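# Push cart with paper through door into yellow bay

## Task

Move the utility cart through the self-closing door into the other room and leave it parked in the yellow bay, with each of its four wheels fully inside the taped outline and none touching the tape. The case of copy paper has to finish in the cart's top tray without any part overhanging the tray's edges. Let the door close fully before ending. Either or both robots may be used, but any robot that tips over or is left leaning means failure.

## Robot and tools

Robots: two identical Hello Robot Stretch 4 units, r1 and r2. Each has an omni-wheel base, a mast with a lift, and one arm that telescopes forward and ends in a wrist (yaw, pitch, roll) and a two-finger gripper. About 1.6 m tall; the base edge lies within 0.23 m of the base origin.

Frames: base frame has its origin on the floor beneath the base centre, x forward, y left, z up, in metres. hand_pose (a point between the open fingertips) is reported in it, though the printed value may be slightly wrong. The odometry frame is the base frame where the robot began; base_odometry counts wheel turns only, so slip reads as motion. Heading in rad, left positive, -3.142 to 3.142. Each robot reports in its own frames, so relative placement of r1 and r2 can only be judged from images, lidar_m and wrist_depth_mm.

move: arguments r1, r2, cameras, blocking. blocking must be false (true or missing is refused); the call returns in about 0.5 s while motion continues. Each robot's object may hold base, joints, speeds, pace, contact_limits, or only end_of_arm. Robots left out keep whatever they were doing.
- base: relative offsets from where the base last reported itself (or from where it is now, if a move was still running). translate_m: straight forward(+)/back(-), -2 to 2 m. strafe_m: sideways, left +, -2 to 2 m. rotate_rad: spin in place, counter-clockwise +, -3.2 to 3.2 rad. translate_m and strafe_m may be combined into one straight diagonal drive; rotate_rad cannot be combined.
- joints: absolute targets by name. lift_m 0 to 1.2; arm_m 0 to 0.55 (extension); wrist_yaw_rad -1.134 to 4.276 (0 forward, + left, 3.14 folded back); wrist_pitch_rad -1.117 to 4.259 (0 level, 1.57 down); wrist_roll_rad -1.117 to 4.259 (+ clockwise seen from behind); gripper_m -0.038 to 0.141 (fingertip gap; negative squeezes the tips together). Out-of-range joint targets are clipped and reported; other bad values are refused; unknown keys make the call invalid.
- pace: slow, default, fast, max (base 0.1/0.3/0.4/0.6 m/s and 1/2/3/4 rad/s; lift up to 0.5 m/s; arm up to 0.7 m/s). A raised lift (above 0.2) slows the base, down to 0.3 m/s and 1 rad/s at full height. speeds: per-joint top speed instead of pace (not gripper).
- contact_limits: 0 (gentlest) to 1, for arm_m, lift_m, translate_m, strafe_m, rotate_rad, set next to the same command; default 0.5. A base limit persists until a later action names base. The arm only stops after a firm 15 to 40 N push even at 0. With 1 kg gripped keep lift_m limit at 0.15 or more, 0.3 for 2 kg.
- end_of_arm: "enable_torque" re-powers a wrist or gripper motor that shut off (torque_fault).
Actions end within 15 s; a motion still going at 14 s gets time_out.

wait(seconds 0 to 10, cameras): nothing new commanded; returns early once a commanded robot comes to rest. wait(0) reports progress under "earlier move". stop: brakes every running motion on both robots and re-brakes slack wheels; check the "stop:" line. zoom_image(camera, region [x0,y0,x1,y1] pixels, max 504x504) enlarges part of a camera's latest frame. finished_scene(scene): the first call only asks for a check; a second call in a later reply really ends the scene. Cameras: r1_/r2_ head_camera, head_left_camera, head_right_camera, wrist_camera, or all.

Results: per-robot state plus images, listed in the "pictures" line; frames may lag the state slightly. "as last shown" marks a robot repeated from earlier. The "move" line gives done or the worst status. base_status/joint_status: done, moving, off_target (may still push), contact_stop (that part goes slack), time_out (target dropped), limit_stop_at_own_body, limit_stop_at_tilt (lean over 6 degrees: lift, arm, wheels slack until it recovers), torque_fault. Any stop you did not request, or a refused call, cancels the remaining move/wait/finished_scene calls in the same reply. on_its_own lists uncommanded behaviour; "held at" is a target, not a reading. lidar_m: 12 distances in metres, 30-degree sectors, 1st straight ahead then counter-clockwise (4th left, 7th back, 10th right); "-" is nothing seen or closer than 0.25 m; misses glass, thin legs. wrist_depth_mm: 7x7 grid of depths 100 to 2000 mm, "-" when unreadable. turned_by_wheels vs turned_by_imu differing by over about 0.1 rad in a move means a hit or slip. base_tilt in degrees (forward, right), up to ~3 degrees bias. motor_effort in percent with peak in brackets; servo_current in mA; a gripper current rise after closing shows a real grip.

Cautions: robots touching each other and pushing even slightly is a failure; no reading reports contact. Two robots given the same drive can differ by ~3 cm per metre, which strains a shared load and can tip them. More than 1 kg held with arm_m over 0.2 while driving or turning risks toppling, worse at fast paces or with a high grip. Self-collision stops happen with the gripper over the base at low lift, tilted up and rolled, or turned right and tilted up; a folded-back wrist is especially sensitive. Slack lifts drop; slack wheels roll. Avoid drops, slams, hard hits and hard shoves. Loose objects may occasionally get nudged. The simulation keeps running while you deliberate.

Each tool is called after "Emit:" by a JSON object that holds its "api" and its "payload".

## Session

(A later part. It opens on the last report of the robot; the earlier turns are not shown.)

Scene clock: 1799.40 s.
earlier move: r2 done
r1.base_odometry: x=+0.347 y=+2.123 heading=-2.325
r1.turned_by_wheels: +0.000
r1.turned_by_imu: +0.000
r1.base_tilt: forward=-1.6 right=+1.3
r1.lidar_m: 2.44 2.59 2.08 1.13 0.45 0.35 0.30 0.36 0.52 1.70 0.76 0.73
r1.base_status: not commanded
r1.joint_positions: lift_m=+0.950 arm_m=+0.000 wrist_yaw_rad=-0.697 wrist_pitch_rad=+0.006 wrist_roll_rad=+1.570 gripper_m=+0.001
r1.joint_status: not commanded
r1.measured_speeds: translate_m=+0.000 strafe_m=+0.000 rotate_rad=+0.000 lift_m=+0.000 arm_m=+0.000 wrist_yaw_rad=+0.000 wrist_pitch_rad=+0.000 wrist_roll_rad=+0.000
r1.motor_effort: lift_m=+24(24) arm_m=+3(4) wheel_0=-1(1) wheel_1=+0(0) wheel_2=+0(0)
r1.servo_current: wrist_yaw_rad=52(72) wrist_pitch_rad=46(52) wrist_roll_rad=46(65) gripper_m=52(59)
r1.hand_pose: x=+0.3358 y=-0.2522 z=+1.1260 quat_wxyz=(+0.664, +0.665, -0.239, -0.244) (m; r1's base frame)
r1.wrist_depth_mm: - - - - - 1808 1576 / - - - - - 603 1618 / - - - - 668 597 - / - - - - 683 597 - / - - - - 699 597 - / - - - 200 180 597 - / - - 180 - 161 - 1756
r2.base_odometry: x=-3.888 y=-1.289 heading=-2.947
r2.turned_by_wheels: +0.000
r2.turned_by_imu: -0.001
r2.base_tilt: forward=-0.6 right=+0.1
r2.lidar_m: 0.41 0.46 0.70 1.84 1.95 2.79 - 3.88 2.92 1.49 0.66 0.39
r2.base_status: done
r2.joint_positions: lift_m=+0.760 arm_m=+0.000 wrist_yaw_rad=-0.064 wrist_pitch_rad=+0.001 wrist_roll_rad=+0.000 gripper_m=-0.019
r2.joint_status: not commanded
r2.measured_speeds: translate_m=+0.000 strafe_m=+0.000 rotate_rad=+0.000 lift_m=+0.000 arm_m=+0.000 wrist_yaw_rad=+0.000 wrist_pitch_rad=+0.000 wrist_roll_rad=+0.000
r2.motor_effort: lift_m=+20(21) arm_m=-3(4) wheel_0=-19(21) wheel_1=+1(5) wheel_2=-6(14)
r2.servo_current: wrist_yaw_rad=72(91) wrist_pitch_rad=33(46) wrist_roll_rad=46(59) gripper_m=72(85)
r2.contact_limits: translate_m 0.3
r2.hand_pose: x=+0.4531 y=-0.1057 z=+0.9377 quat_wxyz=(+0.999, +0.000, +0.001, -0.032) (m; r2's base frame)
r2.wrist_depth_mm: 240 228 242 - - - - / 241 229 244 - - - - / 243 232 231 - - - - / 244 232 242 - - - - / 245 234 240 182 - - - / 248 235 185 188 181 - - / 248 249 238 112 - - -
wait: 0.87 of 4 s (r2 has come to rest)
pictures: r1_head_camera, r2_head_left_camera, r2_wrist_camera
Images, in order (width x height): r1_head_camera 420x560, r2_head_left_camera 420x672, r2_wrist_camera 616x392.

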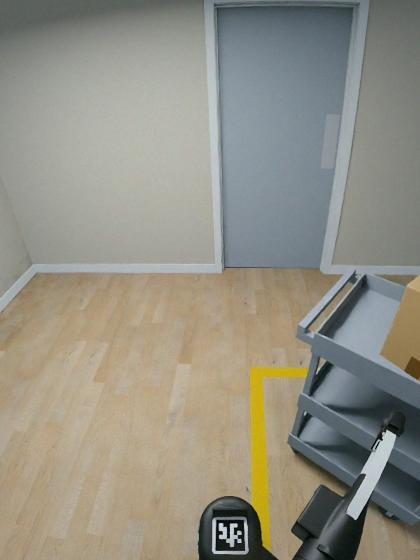

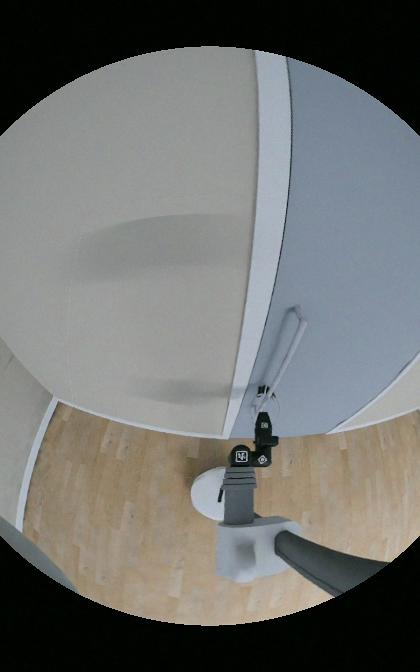

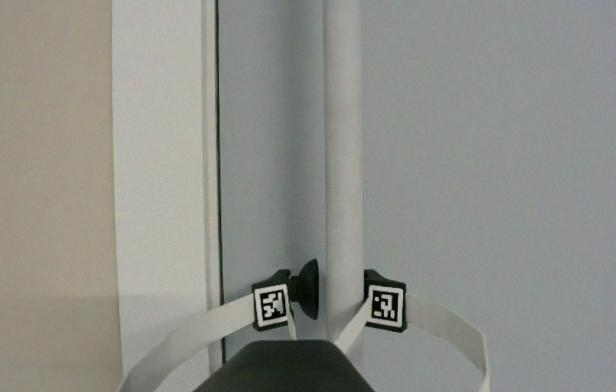

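Emit:
{"api": "move", "payload": {"r2": {"base": {"translate_m": 0.03, "strafe_m": 0.002}, "pace": "slow", "contact_limits": {"translate_m": 0.25}}, "blocking": false, "cameras": []}}

Emit:
{"api": "wait", "payload": {"seconds": 4, "cameras": ["r2_wrist_camera", "r1_head_camera", "r2_head_left_camera"]}}

Scene clock: 1804.27 s.
move: r2 moving
r1.base_odometry: x=+0.347 y=+2.123 heading=-2.325
r1.turned_by_wheels: +0.000
r1.turned_by_imu: +0.000
r1.base_tilt: forward=-1.6 right=+1.2
r1.lidar_m: 2.44 2.59 2.07 1.14 0.46 0.33 0.31 0.35 0.52 1.72 0.76 0.74
r1.base_status: not commanded
r1.joint_positions: lift_m=+0.950 arm_m=+0.000 wrist_yaw_rad=-0.697 wrist_pitch_rad=+0.006 wrist_roll_rad=+1.570 gripper_m=+0.001
r1.joint_status: not commanded
r1.measured_speeds: translate_m=+0.000 strafe_m=+0.000 rotate_rad=+0.000 lift_m=+0.000 arm_m=+0.000 wrist_yaw_rad=+0.000 wrist_pitch_rad=+0.000 wrist_roll_rad=+0.000
r1.motor_effort: lift_m=+24(24) arm_m=+4(4) wheel_0=-1(1) wheel_1=+0(0) wheel_2=+0(0)
r1.servo_current: wrist_yaw_rad=59(65) wrist_pitch_rad=39(52) wrist_roll_rad=59(59) gripper_m=52(52)
r1.hand_pose: x=+0.3358 y=-0.2522 z=+1.1260 quat_wxyz=(+0.664, +0.665, -0.239, -0.244) (m; r1's base frame)
r1.wrist_depth_mm: - - - - - 1863 1576 / - - - - - 603 1618 / - - - - 668 597 - / - - - - 676 603 - / - - - - 699 597 - / - - - 200 180 597 - / - - 180 - 161 - 1756
r2.base_odometry: x=-3.900 y=-1.292 heading=-2.949
r2.turned_by_wheels: -0.002
r2.turned_by_imu: -0.001
r2.base_tilt: forward=-0.7 right=+0.1
r2.lidar_m: 0.41 0.46 0.66 1.83 1.96 2.82 - 3.88 2.94 1.47 0.59 0.37
r2.base_status: translate_m moving; strafe_m moving
r2.joint_positions: lift_m=+0.760 arm_m=+0.000 wrist_yaw_rad=-0.066 wrist_pitch_rad=+0.001 wrist_roll_rad=+0.000 gripper_m=-0.019
r2.joint_status: not commanded
r2.measured_speeds: translate_m=+0.050 strafe_m=+0.003 rotate_rad=+0.003 lift_m=+0.000 arm_m=+0.000 wrist_yaw_rad=-0.015 wrist_pitch_rad=+0.000 wrist_roll_rad=+0.000
r2.motor_effort: lift_m=+21(21) arm_m=-3(4) wheel_0=-8(19) wheel_1=+3(4) wheel_2=-17(18)
r2.servo_current: wrist_yaw_rad=98(98) wrist_pitch_rad=46(46) wrist_roll_rad=52(59) gripper_m=72(78)
r2.contact_limits: translate_m 0.25
r2.hand_pose: x=+0.4529 y=-0.1063 z=+0.9377 quat_wxyz=(+0.999, +0.000, +0.001, -0.033) (m; r2's base frame)
r2.wrist_depth_mm: 231 219 233 - - - - / 232 220 221 171 - - - / 232 223 236 - - - - / 235 223 237 - - - - / 236 225 236 175 - - - / 237 225 186 189 179 - - / 239 226 229 112 - - -
pictures: none
No camera images: "cameras" was empty.

Scene clock: 1805.27 s.
earlier move: r2 done
r1.base_odometry: x=+0.347 y=+2.123 heading=-2.325
r1.turned_by_wheels: +0.000
r1.turned_by_imu: +0.000
r1.base_tilt: forward=-1.6 right=+1.3
r1.lidar_m: 2.45 2.59 2.09 1.15 0.43 0.33 0.31 0.32 0.50 1.72 0.76 0.74
r1.base_status: not commanded
r1.joint_positions: lift_m=+0.950 arm_m=+0.000 wrist_yaw_rad=-0.697 wrist_pitch_rad=+0.006 wrist_roll_rad=+1.570 gripper_m=+0.001
r1.joint_status: not commanded
r1.measured_speeds: translate_m=+0.000 strafe_m=+0.000 rotate_rad=+0.000 lift_m=+0.000 arm_m=+0.000 wrist_yaw_rad=+0.000 wrist_pitch_rad=+0.000 wrist_roll_rad=+0.000
r1.motor_effort: lift_m=+24(24) arm_m=+3(4) wheel_0=-1(2) wheel_1=+0(0) wheel_2=+0(0)
r1.servo_current: wrist_yaw_rad=46(65) wrist_pitch_rad=59(59) wrist_roll_rad=59(59) gripper_m=52(52)
r1.hand_pose: x=+0.3358 y=-0.2522 z=+1.1260 quat_wxyz=(+0.664, +0.665, -0.239, -0.244) (m; r1's base frame)
r1.wrist_depth_mm: - - - - - 1921 1576 / - - - - - 603 1576 / - - - - 668 603 - / - - - - 676 597 - / - - - - 699 603 - / - - - 200 180 603 - / - - 180 - 161 - 1756
r2.base_odometry: x=-3.916 y=-1.296 heading=-2.948
r2.turned_by_wheels: +0.001
r2.turned_by_imu: -0.016
r2.base_tilt: forward=-1.3 right=+0.4
r2.lidar_m: 0.36 0.45 0.64 1.85 1.94 2.73 - 3.88 2.91 1.50 0.61 0.38
r2.base_status: done
r2.joint_positions: lift_m=+0.760 arm_m=+0.000 wrist_yaw_rad=-0.069 wrist_pitch_rad=+0.001 wrist_roll_rad=+0.000 gripper_m=-0.019
r2.joint_status: not commanded
r2.measured_speeds: translate_m=+0.000 strafe_m=+0.000 rotate_rad=+0.000 lift_m=+0.000 arm_m=+0.000 wrist_yaw_rad=+0.000 wrist_pitch_rad=+0.000 wrist_roll_rad=+0.000
r2.on_its_own: wrist_yaw_rad is at rest, and its servo_current (111 mA) is outside its rest range (0 to 104 mA)
r2.motor_effort: lift_m=+21(21) arm_m=+5(6) wheel_0=+4(19) wheel_1=+6(9) wheel_2=-20(23)
r2.servo_current: wrist_yaw_rad=111(124) wrist_pitch_rad=46(46) wrist_roll_rad=46(59) gripper_m=72(78)
r2.contact_limits: translate_m 0.25
r2.hand_pose: x=+0.4525 y=-0.1071 z=+0.9377 quat_wxyz=(+0.999, +0.000, +0.001, -0.034) (m; r2's base frame)
r2.wrist_depth_mm: 221 210 224 158 - - - / 221 211 226 160 - - - / 223 211 227 160 - - - / 224 213 228 160 - - - / 224 213 229 165 - - - / 226 216 186 167 181 - - / 228 216 231 112 - - -
wait: 1.00 of 4 s (r2 has come to rest)
pictures: r1_head_camera, r2_head_left_camera, r2_wrist_camera
Images, in order (width x height): r1_head_camera 420x560, r2_head_left_camera 420x672, r2_wrist_camera 616x392.

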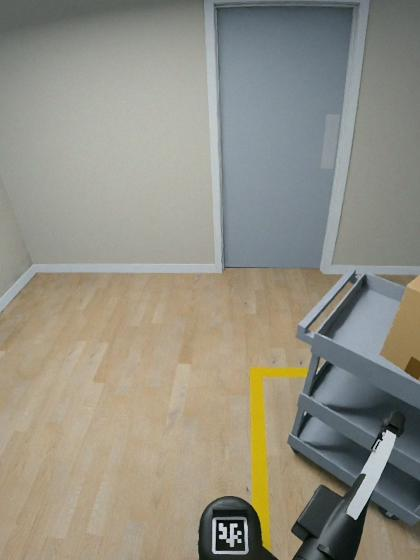

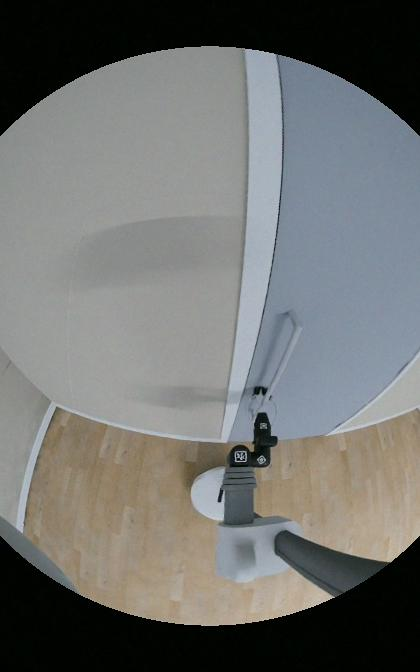

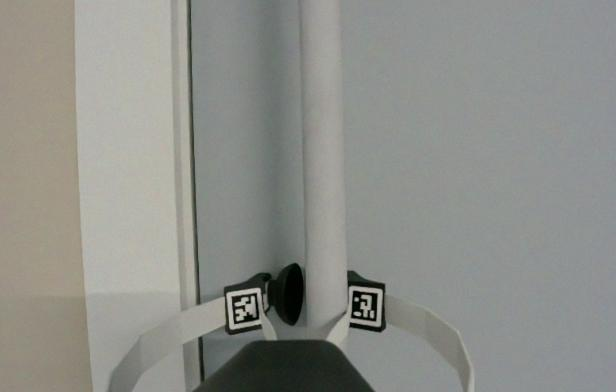

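Emit:
{"api": "move", "payload": {"r2": {"joints": {"gripper_m": 0.12}}, "blocking": false, "cameras": []}}

Emit:
{"api": "wait", "payload": {"seconds": 3, "cameras": ["r2_wrist_camera", "r1_head_camera"]}}

Scene clock: 1811.13 s.
move: r2 moving
r1.base_odometry: x=+0.347 y=+2.123 heading=-2.325
r1.turned_by_wheels: +0.000
r1.turned_by_imu: +0.000
r1.base_tilt: forward=-1.6 right=+1.3
r1.lidar_m: 2.44 2.58 2.11 1.15 0.47 0.34 0.31 0.36 0.52 1.68 0.77 0.74
r1.base_status: not commanded
r1.joint_positions: lift_m=+0.950 arm_m=+0.000 wrist_yaw_rad=-0.697 wrist_pitch_rad=+0.006 wrist_roll_rad=+1.570 gripper_m=+0.001
r1.joint_status: not commanded
r1.measured_speeds: translate_m=+0.000 strafe_m=+0.000 rotate_rad=+0.000 lift_m=+0.000 arm_m=+0.000 wrist_yaw_rad=+0.000 wrist_pitch_rad=+0.000 wrist_roll_rad=+0.000
r1.motor_effort: lift_m=+24(24) arm_m=+3(4) wheel_0=-1(1) wheel_1=+0(0) wheel_2=+0(0)
r1.servo_current: wrist_yaw_rad=52(52) wrist_pitch_rad=46(52) wrist_roll_rad=33(59) gripper_m=52(52)
r1.hand_pose: x=+0.3358 y=-0.2522 z=+1.1260 quat_wxyz=(+0.664, +0.665, -0.239, -0.244) (m; r1's base frame)
r1.wrist_depth_mm: - - - - - 1863 1576 / - - - - - 603 1618 / - - - - 661 603 - / - - - - 676 603 - / - - - - 699 597 - / - - - 200 180 597 - / - - 180 - 161 - 1756
r2.base_odometry: x=-3.916 y=-1.296 heading=-2.948
r2.turned_by_wheels: +0.000
r2.turned_by_imu: +0.001
r2.base_tilt: forward=-1.6 right=+0.5
r2.lidar_m: 0.38 0.45 0.65 1.87 1.95 2.76 - 3.90 2.92 1.49 0.61 0.37
r2.base_status: not commanded
r2.joint_positions: lift_m=+0.760 arm_m=+0.000 wrist_yaw_rad=-0.069 wrist_pitch_rad=+0.002 wrist_roll_rad=+0.000 gripper_m=+0.005
r2.joint_status: gripper_m moving
r2.measured_speeds: translate_m=+0.000 strafe_m=+0.000 rotate_rad=+0.000 lift_m=+0.000 arm_m=+0.000 wrist_yaw_rad=+0.000 wrist_pitch_rad=+0.002 wrist_roll_rad=+0.000
r2.motor_effort: lift_m=+20(21) arm_m=+6(6) wheel_0=+4(4) wheel_1=+5(6) wheel_2=-19(20)
r2.servo_current: wrist_yaw_rad=111(111) wrist_pitch_rad=46(46) wrist_roll_rad=39(59) gripper_m=111(111)
r2.contact_limits: translate_m 0.25
r2.hand_pose: x=+0.4525 y=-0.1071 z=+0.9375 quat_wxyz=(+0.999, +0.000, +0.001, -0.034) (m; r2's base frame)
r2.wrist_depth_mm: 224 213 227 161 - - - / 225 213 229 163 - - - / 226 214 229 163 - - - / 227 216 230 164 - - - / 230 216 232 165 - - - / 229 218 189 169 183 - - / 231 220 - 112 - - -
pictures: none
No camera images: "cameras" was empty.

Scene clock: 1812.77 s.
earlier move: r2 done
r1.base_odometry: x=+0.347 y=+2.123 heading=-2.325
r1.turned_by_wheels: +0.000
r1.turned_by_imu: +0.000
r1.base_tilt: forward=-1.6 right=+1.3
r1.lidar_m: 2.44 2.59 2.08 1.14 0.45 0.33 0.32 0.33 0.53 1.70 0.75 0.73
r1.base_status: not commanded
r1.joint_positions: lift_m=+0.950 arm_m=+0.000 wrist_yaw_rad=-0.697 wrist_pitch_rad=+0.006 wrist_roll_rad=+1.570 gripper_m=+0.001
r1.joint_status: not commanded
r1.measured_speeds: translate_m=+0.000 strafe_m=+0.000 rotate_rad=+0.000 lift_m=+0.000 arm_m=+0.000 wrist_yaw_rad=+0.000 wrist_pitch_rad=+0.000 wrist_roll_rad=+0.000
r1.motor_effort: lift_m=+24(24) arm_m=+4(4) wheel_0=-1(2) wheel_1=+0(0) wheel_2=+0(0)
r1.servo_current: wrist_yaw_rad=39(65) wrist_pitch_rad=46(59) wrist_roll_rad=46(72) gripper_m=46(52)
r1.hand_pose: x=+0.3358 y=-0.2522 z=+1.1260 quat_wxyz=(+0.664, +0.665, -0.239, -0.244) (m; r1's base frame)
r1.wrist_depth_mm: - - - - - 1863 1576 / - - - - - 597 1618 / - - - - 668 603 - / - - - - 676 597 - / - - - - 691 597 - / - - - 200 180 597 - / - - 180 - 161 - 1808
r2.base_odometry: x=-3.916 y=-1.296 heading=-2.948
r2.turned_by_wheels: +0.000
r2.turned_by_imu: +0.003
r2.base_tilt: forward=-1.5 right=+0.5
r2.lidar_m: 0.37 0.45 0.64 1.85 1.97 2.76 - 3.92 2.92 1.50 0.62 0.40
r2.base_status: not commanded
r2.joint_positions: lift_m=+0.760 arm_m=+0.000 wrist_yaw_rad=-0.069 wrist_pitch_rad=+0.002 wrist_roll_rad=+0.000 gripper_m=+0.120
r2.joint_status: all done
r2.measured_speeds: translate_m=+0.000 strafe_m=+0.000 rotate_rad=+0.000 lift_m=+0.000 arm_m=+0.000 wrist_yaw_rad=+0.000 wrist_pitch_rad=+0.000 wrist_roll_rad=+0.000
r2.on_its_own: wrist_yaw_rad is at rest, and its servo_current (111 mA) is outside its rest range (0 to 104 mA)
r2.motor_effort: lift_m=+21(21) arm_m=+5(6) wheel_0=+4(5) wheel_1=+5(6) wheel_2=-20(20)
r2.servo_current: wrist_yaw_rad=111(117) wrist_pitch_rad=33(46) wrist_roll_rad=46(59) gripper_m=52(130)
r2.contact_limits: translate_m 0.25
r2.hand_pose: x=+0.4525 y=-0.1071 z=+0.9375 quat_wxyz=(+0.999, +0.000, +0.001, -0.034) (m; r2's base frame)
r2.wrist_depth_mm: 224 211 227 161 - - - / 225 213 228 162 - - - / 227 215 229 163 - - - / 227 216 231 167 - - - / 229 216 231 168 - - - / 230 218 187 166 183 - - / 231 219 - 112 - - -
wait: 1.63 of 3 s (r2 has come to rest)
pictures: r1_head_camera, r2_wrist_camera
Images, in order (width x height): r1_head_camera 420x560, r2_wrist_camera 616x392.

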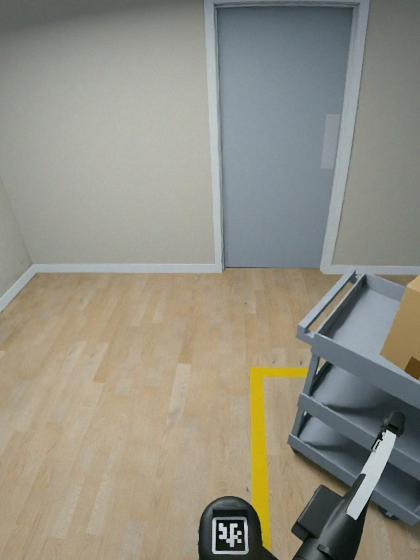

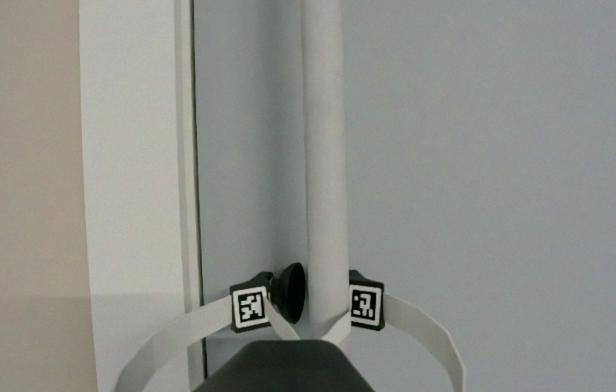

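Emit:
{"api": "wait", "payload": {"seconds": 0, "cameras": ["r2_wrist_camera"]}}

Scene clock: 1819.40 s.
r1.base_odometry: x=+0.347 y=+2.123 heading=-2.325
r1.turned_by_wheels: +0.000
r1.turned_by_imu: +0.000
r1.base_tilt: forward=-1.6 right=+1.3
r1.lidar_m: 2.44 2.56 2.08 1.13 0.44 0.33 0.29 0.35 0.54 1.71 0.77 0.73
r1.base_status: not commanded
r1.joint_positions: lift_m=+0.950 arm_m=+0.000 wrist_yaw_rad=-0.697 wrist_pitch_rad=+0.006 wrist_roll_rad=+1.570 gripper_m=+0.001
r1.joint_status: not commanded
r1.measured_speeds: translate_m=+0.000 strafe_m=+0.000 rotate_rad=+0.000 lift_m=+0.000 arm_m=+0.000 wrist_yaw_rad=+0.000 wrist_pitch_rad=+0.000 wrist_roll_rad=+0.000
r1.motor_effort: lift_m=+24(24) arm_m=+4(4) wheel_0=-1(2) wheel_1=+0(0) wheel_2=+0(0)
r1.servo_current: wrist_yaw_rad=39(65) wrist_pitch_rad=46(59) wrist_roll_rad=52(72) gripper_m=46(52)
r1.hand_pose: x=+0.3358 y=-0.2522 z=+1.1260 quat_wxyz=(+0.664, +0.665, -0.239, -0.244) (m; r1's base frame)
r1.wrist_depth_mm: - - - - - 1863 1576 / - - - - - 603 1618 / - - - - 676 597 - / - - - - 683 603 - / - - - - 699 597 - / - - - 200 180 597 - / - - 180 - 161 - 1756
r2.base_odometry: x=-3.916 y=-1.296 heading=-2.948
r2.turned_by_wheels: +0.000
r2.turned_by_imu: +0.000
r2.base_tilt: forward=-1.4 right=+0.4
r2.lidar_m: 0.41 0.45 0.64 1.85 1.95 2.80 - 3.89 2.92 1.51 0.61 0.37
r2.base_status: not commanded
r2.joint_positions: lift_m=+0.760 arm_m=+0.000 wrist_yaw_rad=-0.069 wrist_pitch_rad=+0.002 wrist_roll_rad=+0.000 gripper_m=+0.120
r2.joint_status: all done
r2.measured_speeds: translate_m=+0.000 strafe_m=+0.000 rotate_rad=+0.000 lift_m=+0.000 arm_m=+0.000 wrist_yaw_rad=+0.000 wrist_pitch_rad=+0.000 wrist_roll_rad=+0.000
r2.on_its_own: wrist_yaw_rad is at rest, and its servo_current (111 mA) is outside its rest range (0 to 104 mA)
r2.motor_effort: lift_m=+21(21) arm_m=+5(6) wheel_0=+4(5) wheel_1=+5(6) wheel_2=-19(20)
r2.servo_current: wrist_yaw_rad=111(117) wrist_pitch_rad=39(46) wrist_roll_rad=46(59) gripper_m=52(130)
r2.contact_limits: translate_m 0.25
r2.hand_pose: x=+0.4525 y=-0.1071 z=+0.9375 quat_wxyz=(+0.999, +0.000, +0.001, -0.034) (m; r2's base frame)
r2.wrist_depth_mm: 224 213 226 162 - - - / 224 213 229 162 - - - / 227 214 229 163 - - - / 227 215 230 167 - - - / 229 218 232 168 - - - / 229 218 187 166 183 - - / 232 218 - 112 - - -
pictures: r2_wrist_camera
Images, in order (width x height): r2_wrist_camera 616x392.

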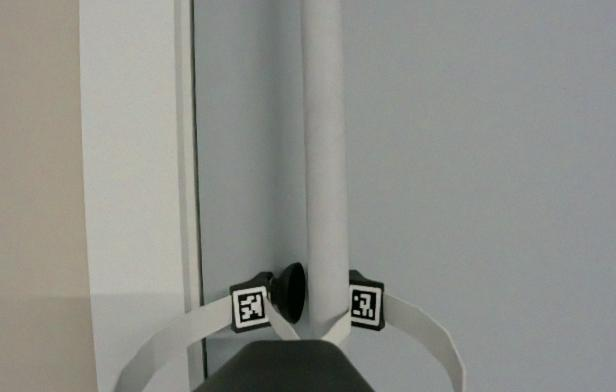

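Emit:
{"api": "move", "payload": {"r2": {"base": {"translate_m": -0.25}, "pace": "slow", "contact_limits": {"translate_m": 0.3}}, "blocking": false, "cameras": ["r2_wrist_camera"]}}

Emit:
{"api": "wait", "payload": {"seconds": 6, "cameras": ["r2_wrist_camera", "r2_head_left_camera", "r1_head_camera", "r1_head_right_camera"]}}

Scene clock: 1830.80 s.
move: r2 moving
r1.base_odometry: x=+0.347 y=+2.123 heading=-2.325
r1.turned_by_wheels: +0.000
r1.turned_by_imu: +0.000
r1.base_tilt: forward=-1.6 right=+1.3
r1.lidar_m: 2.45 2.59 2.10 1.13 0.45 0.33 0.31 0.36 0.53 1.68 0.75 0.72
r1.base_status: not commanded
r1.joint_positions: lift_m=+0.950 arm_m=+0.000 wrist_yaw_rad=-0.697 wrist_pitch_rad=+0.006 wrist_roll_rad=+1.570 gripper_m=+0.001
r1.joint_status: not commanded
r1.measured_speeds: translate_m=+0.000 strafe_m=+0.000 rotate_rad=+0.000 lift_m=+0.000 arm_m=+0.000 wrist_yaw_rad=+0.000 wrist_pitch_rad=+0.000 wrist_roll_rad=+0.000
r1.motor_effort: lift_m=+24(24) arm_m=+3(4) wheel_0=-1(1) wheel_1=+0(0) wheel_2=+0(0)
r1.servo_current: wrist_yaw_rad=65(65) wrist_pitch_rad=46(52) wrist_roll_rad=52(65) gripper_m=52(52)
r1.hand_pose: x=+0.3358 y=-0.2522 z=+1.1260 quat_wxyz=(+0.664, +0.665, -0.239, -0.244) (m; r1's base frame)
r1.wrist_depth_mm: - - - - - 1863 1576 / - - - - - 603 1576 / - - - - 668 597 - / - - - - 683 597 - / - - - - 699 597 - / - - - 200 180 597 - / - - 180 - 161 - 1756
r2.base_odometry: x=-3.904 y=-1.294 heading=-2.949
r2.turned_by_wheels: -0.001
r2.turned_by_imu: -0.008
r2.base_tilt: forward=-0.8 right=+0.1
r2.lidar_m: 0.39 0.45 0.67 1.85 1.95 2.74 - 3.97 2.93 1.58 0.62 0.38
r2.base_status: translate_m moving
r2.joint_positions: lift_m=+0.760 arm_m=+0.000 wrist_yaw_rad=-0.069 wrist_pitch_rad=+0.002 wrist_roll_rad=+0.000 gripper_m=+0.120
r2.joint_status: not commanded
r2.measured_speeds: translate_m=-0.049 strafe_m=+0.000 rotate_rad=+0.000 lift_m=+0.000 arm_m=+0.000 wrist_yaw_rad=+0.000 wrist_pitch_rad=+0.000 wrist_roll_rad=+0.000
r2.motor_effort: lift_m=+21(21) arm_m=+5(6) wheel_0=-4(8) wheel_1=-3(6) wheel_2=-7(18)
r2.servo_current: wrist_yaw_rad=98(117) wrist_pitch_rad=39(46) wrist_roll_rad=46(59) gripper_m=59(59)
r2.contact_limits: translate_m 0.3
r2.hand_pose: x=+0.4525 y=-0.1071 z=+0.9375 quat_wxyz=(+0.999, +0.000, +0.001, -0.034) (m; r2's base frame)
r2.wrist_depth_mm: 222 211 226 161 - - - / 224 212 228 162 - - - / 225 213 229 163 - - - / 226 214 229 164 - - - / 227 216 232 167 - - - / 229 217 186 167 183 - - / 230 218 - 112 - - -
pictures: r2_wrist_camera
Images, in order (width x height): r2_wrist_camera 616x392.

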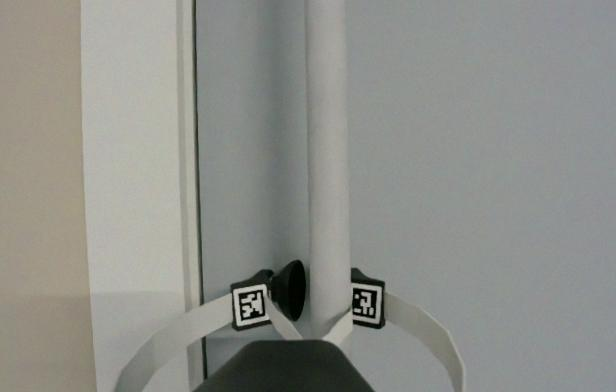

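Scene clock: 1834.10 s.
earlier move: r2 done
r1.base_odometry: x=+0.347 y=+2.123 heading=-2.325
r1.turned_by_wheels: +0.000
r1.turned_by_imu: +0.000
r1.base_tilt: forward=-1.6 right=+1.2
r1.lidar_m: 2.44 2.58 2.09 1.11 0.44 0.32 0.29 0.35 0.53 1.69 0.74 0.71
r1.base_status: not commanded
r1.joint_positions: lift_m=+0.950 arm_m=+0.000 wrist_yaw_rad=-0.697 wrist_pitch_rad=+0.006 wrist_roll_rad=+1.570 gripper_m=+0.001
r1.joint_status: not commanded
r1.measured_speeds: translate_m=+0.000 strafe_m=+0.000 rotate_rad=+0.000 lift_m=+0.000 arm_m=+0.000 wrist_yaw_rad=+0.000 wrist_pitch_rad=+0.000 wrist_roll_rad=+0.000
r1.motor_effort: lift_m=+24(24) arm_m=+4(4) wheel_0=-1(2) wheel_1=+0(0) wheel_2=+0(0)
r1.servo_current: wrist_yaw_rad=59(72) wrist_pitch_rad=46(59) wrist_roll_rad=52(72) gripper_m=46(59)
r1.hand_pose: x=+0.3358 y=-0.2522 z=+1.1260 quat_wxyz=(+0.664, +0.665, -0.239, -0.244) (m; r1's base frame)
r1.wrist_depth_mm: - - - - - 1921 1618 / - - - - - 603 1618 / - - - - 661 597 - / - - - - 676 603 - / - - - - 699 597 - / - - - 199 180 597 - / - - 180 - 161 - 1756
r2.base_odometry: x=-3.671 y=-1.248 heading=-2.948
r2.turned_by_wheels: +0.001
r2.turned_by_imu: +0.001
r2.base_tilt: forward=-0.7 right=+0.1
r2.lidar_m: 0.62 0.67 0.99 1.85 1.96 2.71 - 3.95 2.96 2.43 0.95 0.68
r2.base_status: done
r2.joint_positions: lift_m=+0.760 arm_m=+0.000 wrist_yaw_rad=-0.053 wrist_pitch_rad=+0.002 wrist_roll_rad=+0.000 gripper_m=+0.120
r2.joint_status: not commanded
r2.measured_speeds: translate_m=+0.000 strafe_m=+0.000 rotate_rad=+0.000 lift_m=+0.000 arm_m=+0.000 wrist_yaw_rad=+0.000 wrist_pitch_rad=+0.000 wrist_roll_rad=+0.000
r2.motor_effort: lift_m=+20(21) arm_m=+6(6) wheel_0=-4(11) wheel_1=-4(10) wheel_2=+5(18)
r2.servo_current: wrist_yaw_rad=46(117) wrist_pitch_rad=39(52) wrist_roll_rad=52(59) gripper_m=46(59)
r2.contact_limits: translate_m 0.3
r2.hand_pose: x=+0.4542 y=-0.1025 z=+0.9375 quat_wxyz=(+1.000, +0.000, +0.001, -0.026) (m; r2's base frame)
r2.wrist_depth_mm: - - - - - - - / - - - 389 - - - / - - 466 462 - - - / - - 466 397 - - - / - - 452 469 - - - / - 187 197 158 188 - - / - - - 112 - - -
wait: 3.30 of 6 s (r2 has come to rest)
pictures: r1_head_camera, r1_head_right_camera, r2_head_left_camera, r2_wrist_camera
Images, in order (width x height): r1_head_camera 420x560, r1_head_right_camera 420x672, r2_head_left_camera 420x672, r2_wrist_camera 616x392.

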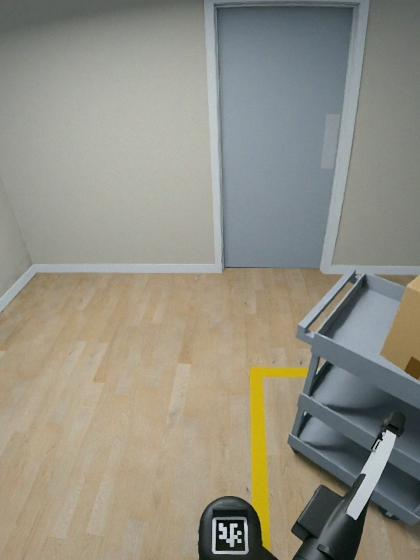

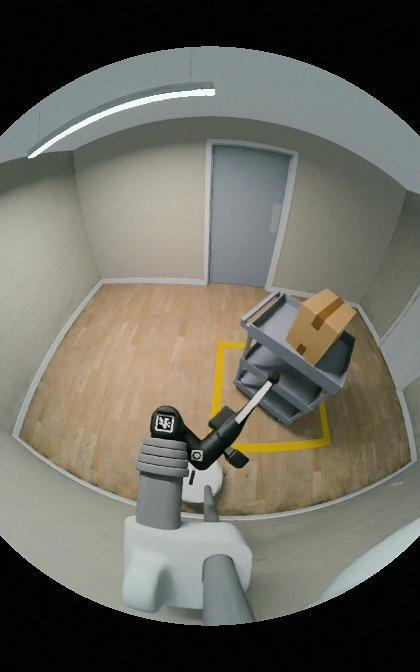

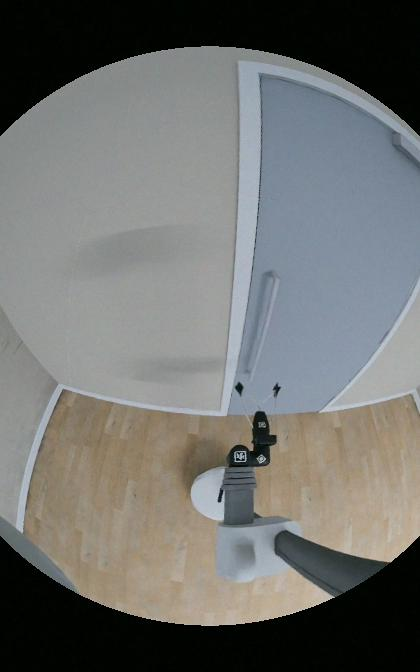

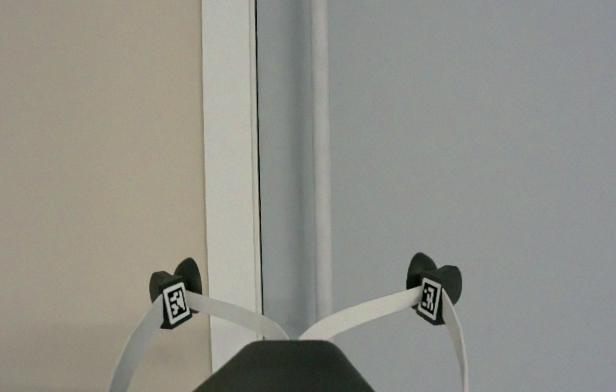

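Emit:
{"api": "zoom_image", "payload": {"camera": "r2_head_left_camera", "region": [200, 50, 420, 450]}}

Emit:
{"api": "zoom_image", "payload": {"camera": "r1_head_camera", "region": [190, 0, 400, 290]}}

Emit:
{"api": "zoom_image", "payload": {"camera": "r1_head_right_camera", "region": [195, 270, 375, 460]}}

Scaled by 1.260 from the camera's 420x672 image, which has a finer 600x960 frame.

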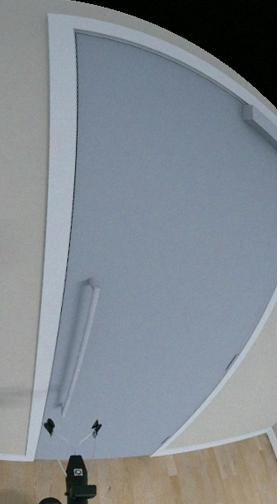

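Scaled by 1.738 from the camera's 420x560 image, which has a finer 600x800 frame.

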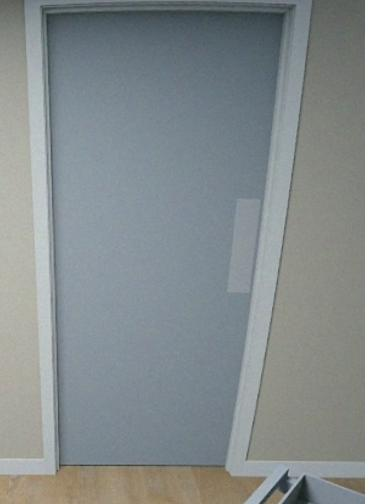

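Scaled by 2.653 from the camera's 420x672 image, which has a finer 600x960 frame.

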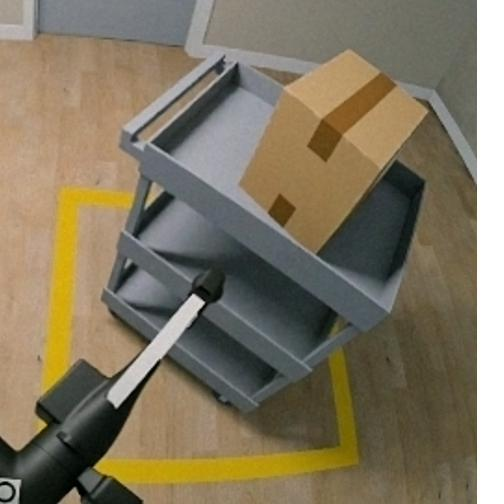

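Emit:
{"api": "finished_scene", "payload": {"scene": 2}}

This call ended nothing. Check each condition of the task against the scene as it is now, look again where you are not sure, and mend what is not met. Then call finished_scene again.

Emit:
{"api": "finished_scene", "payload": {"scene": 2}}

The scene is finished: the task was done.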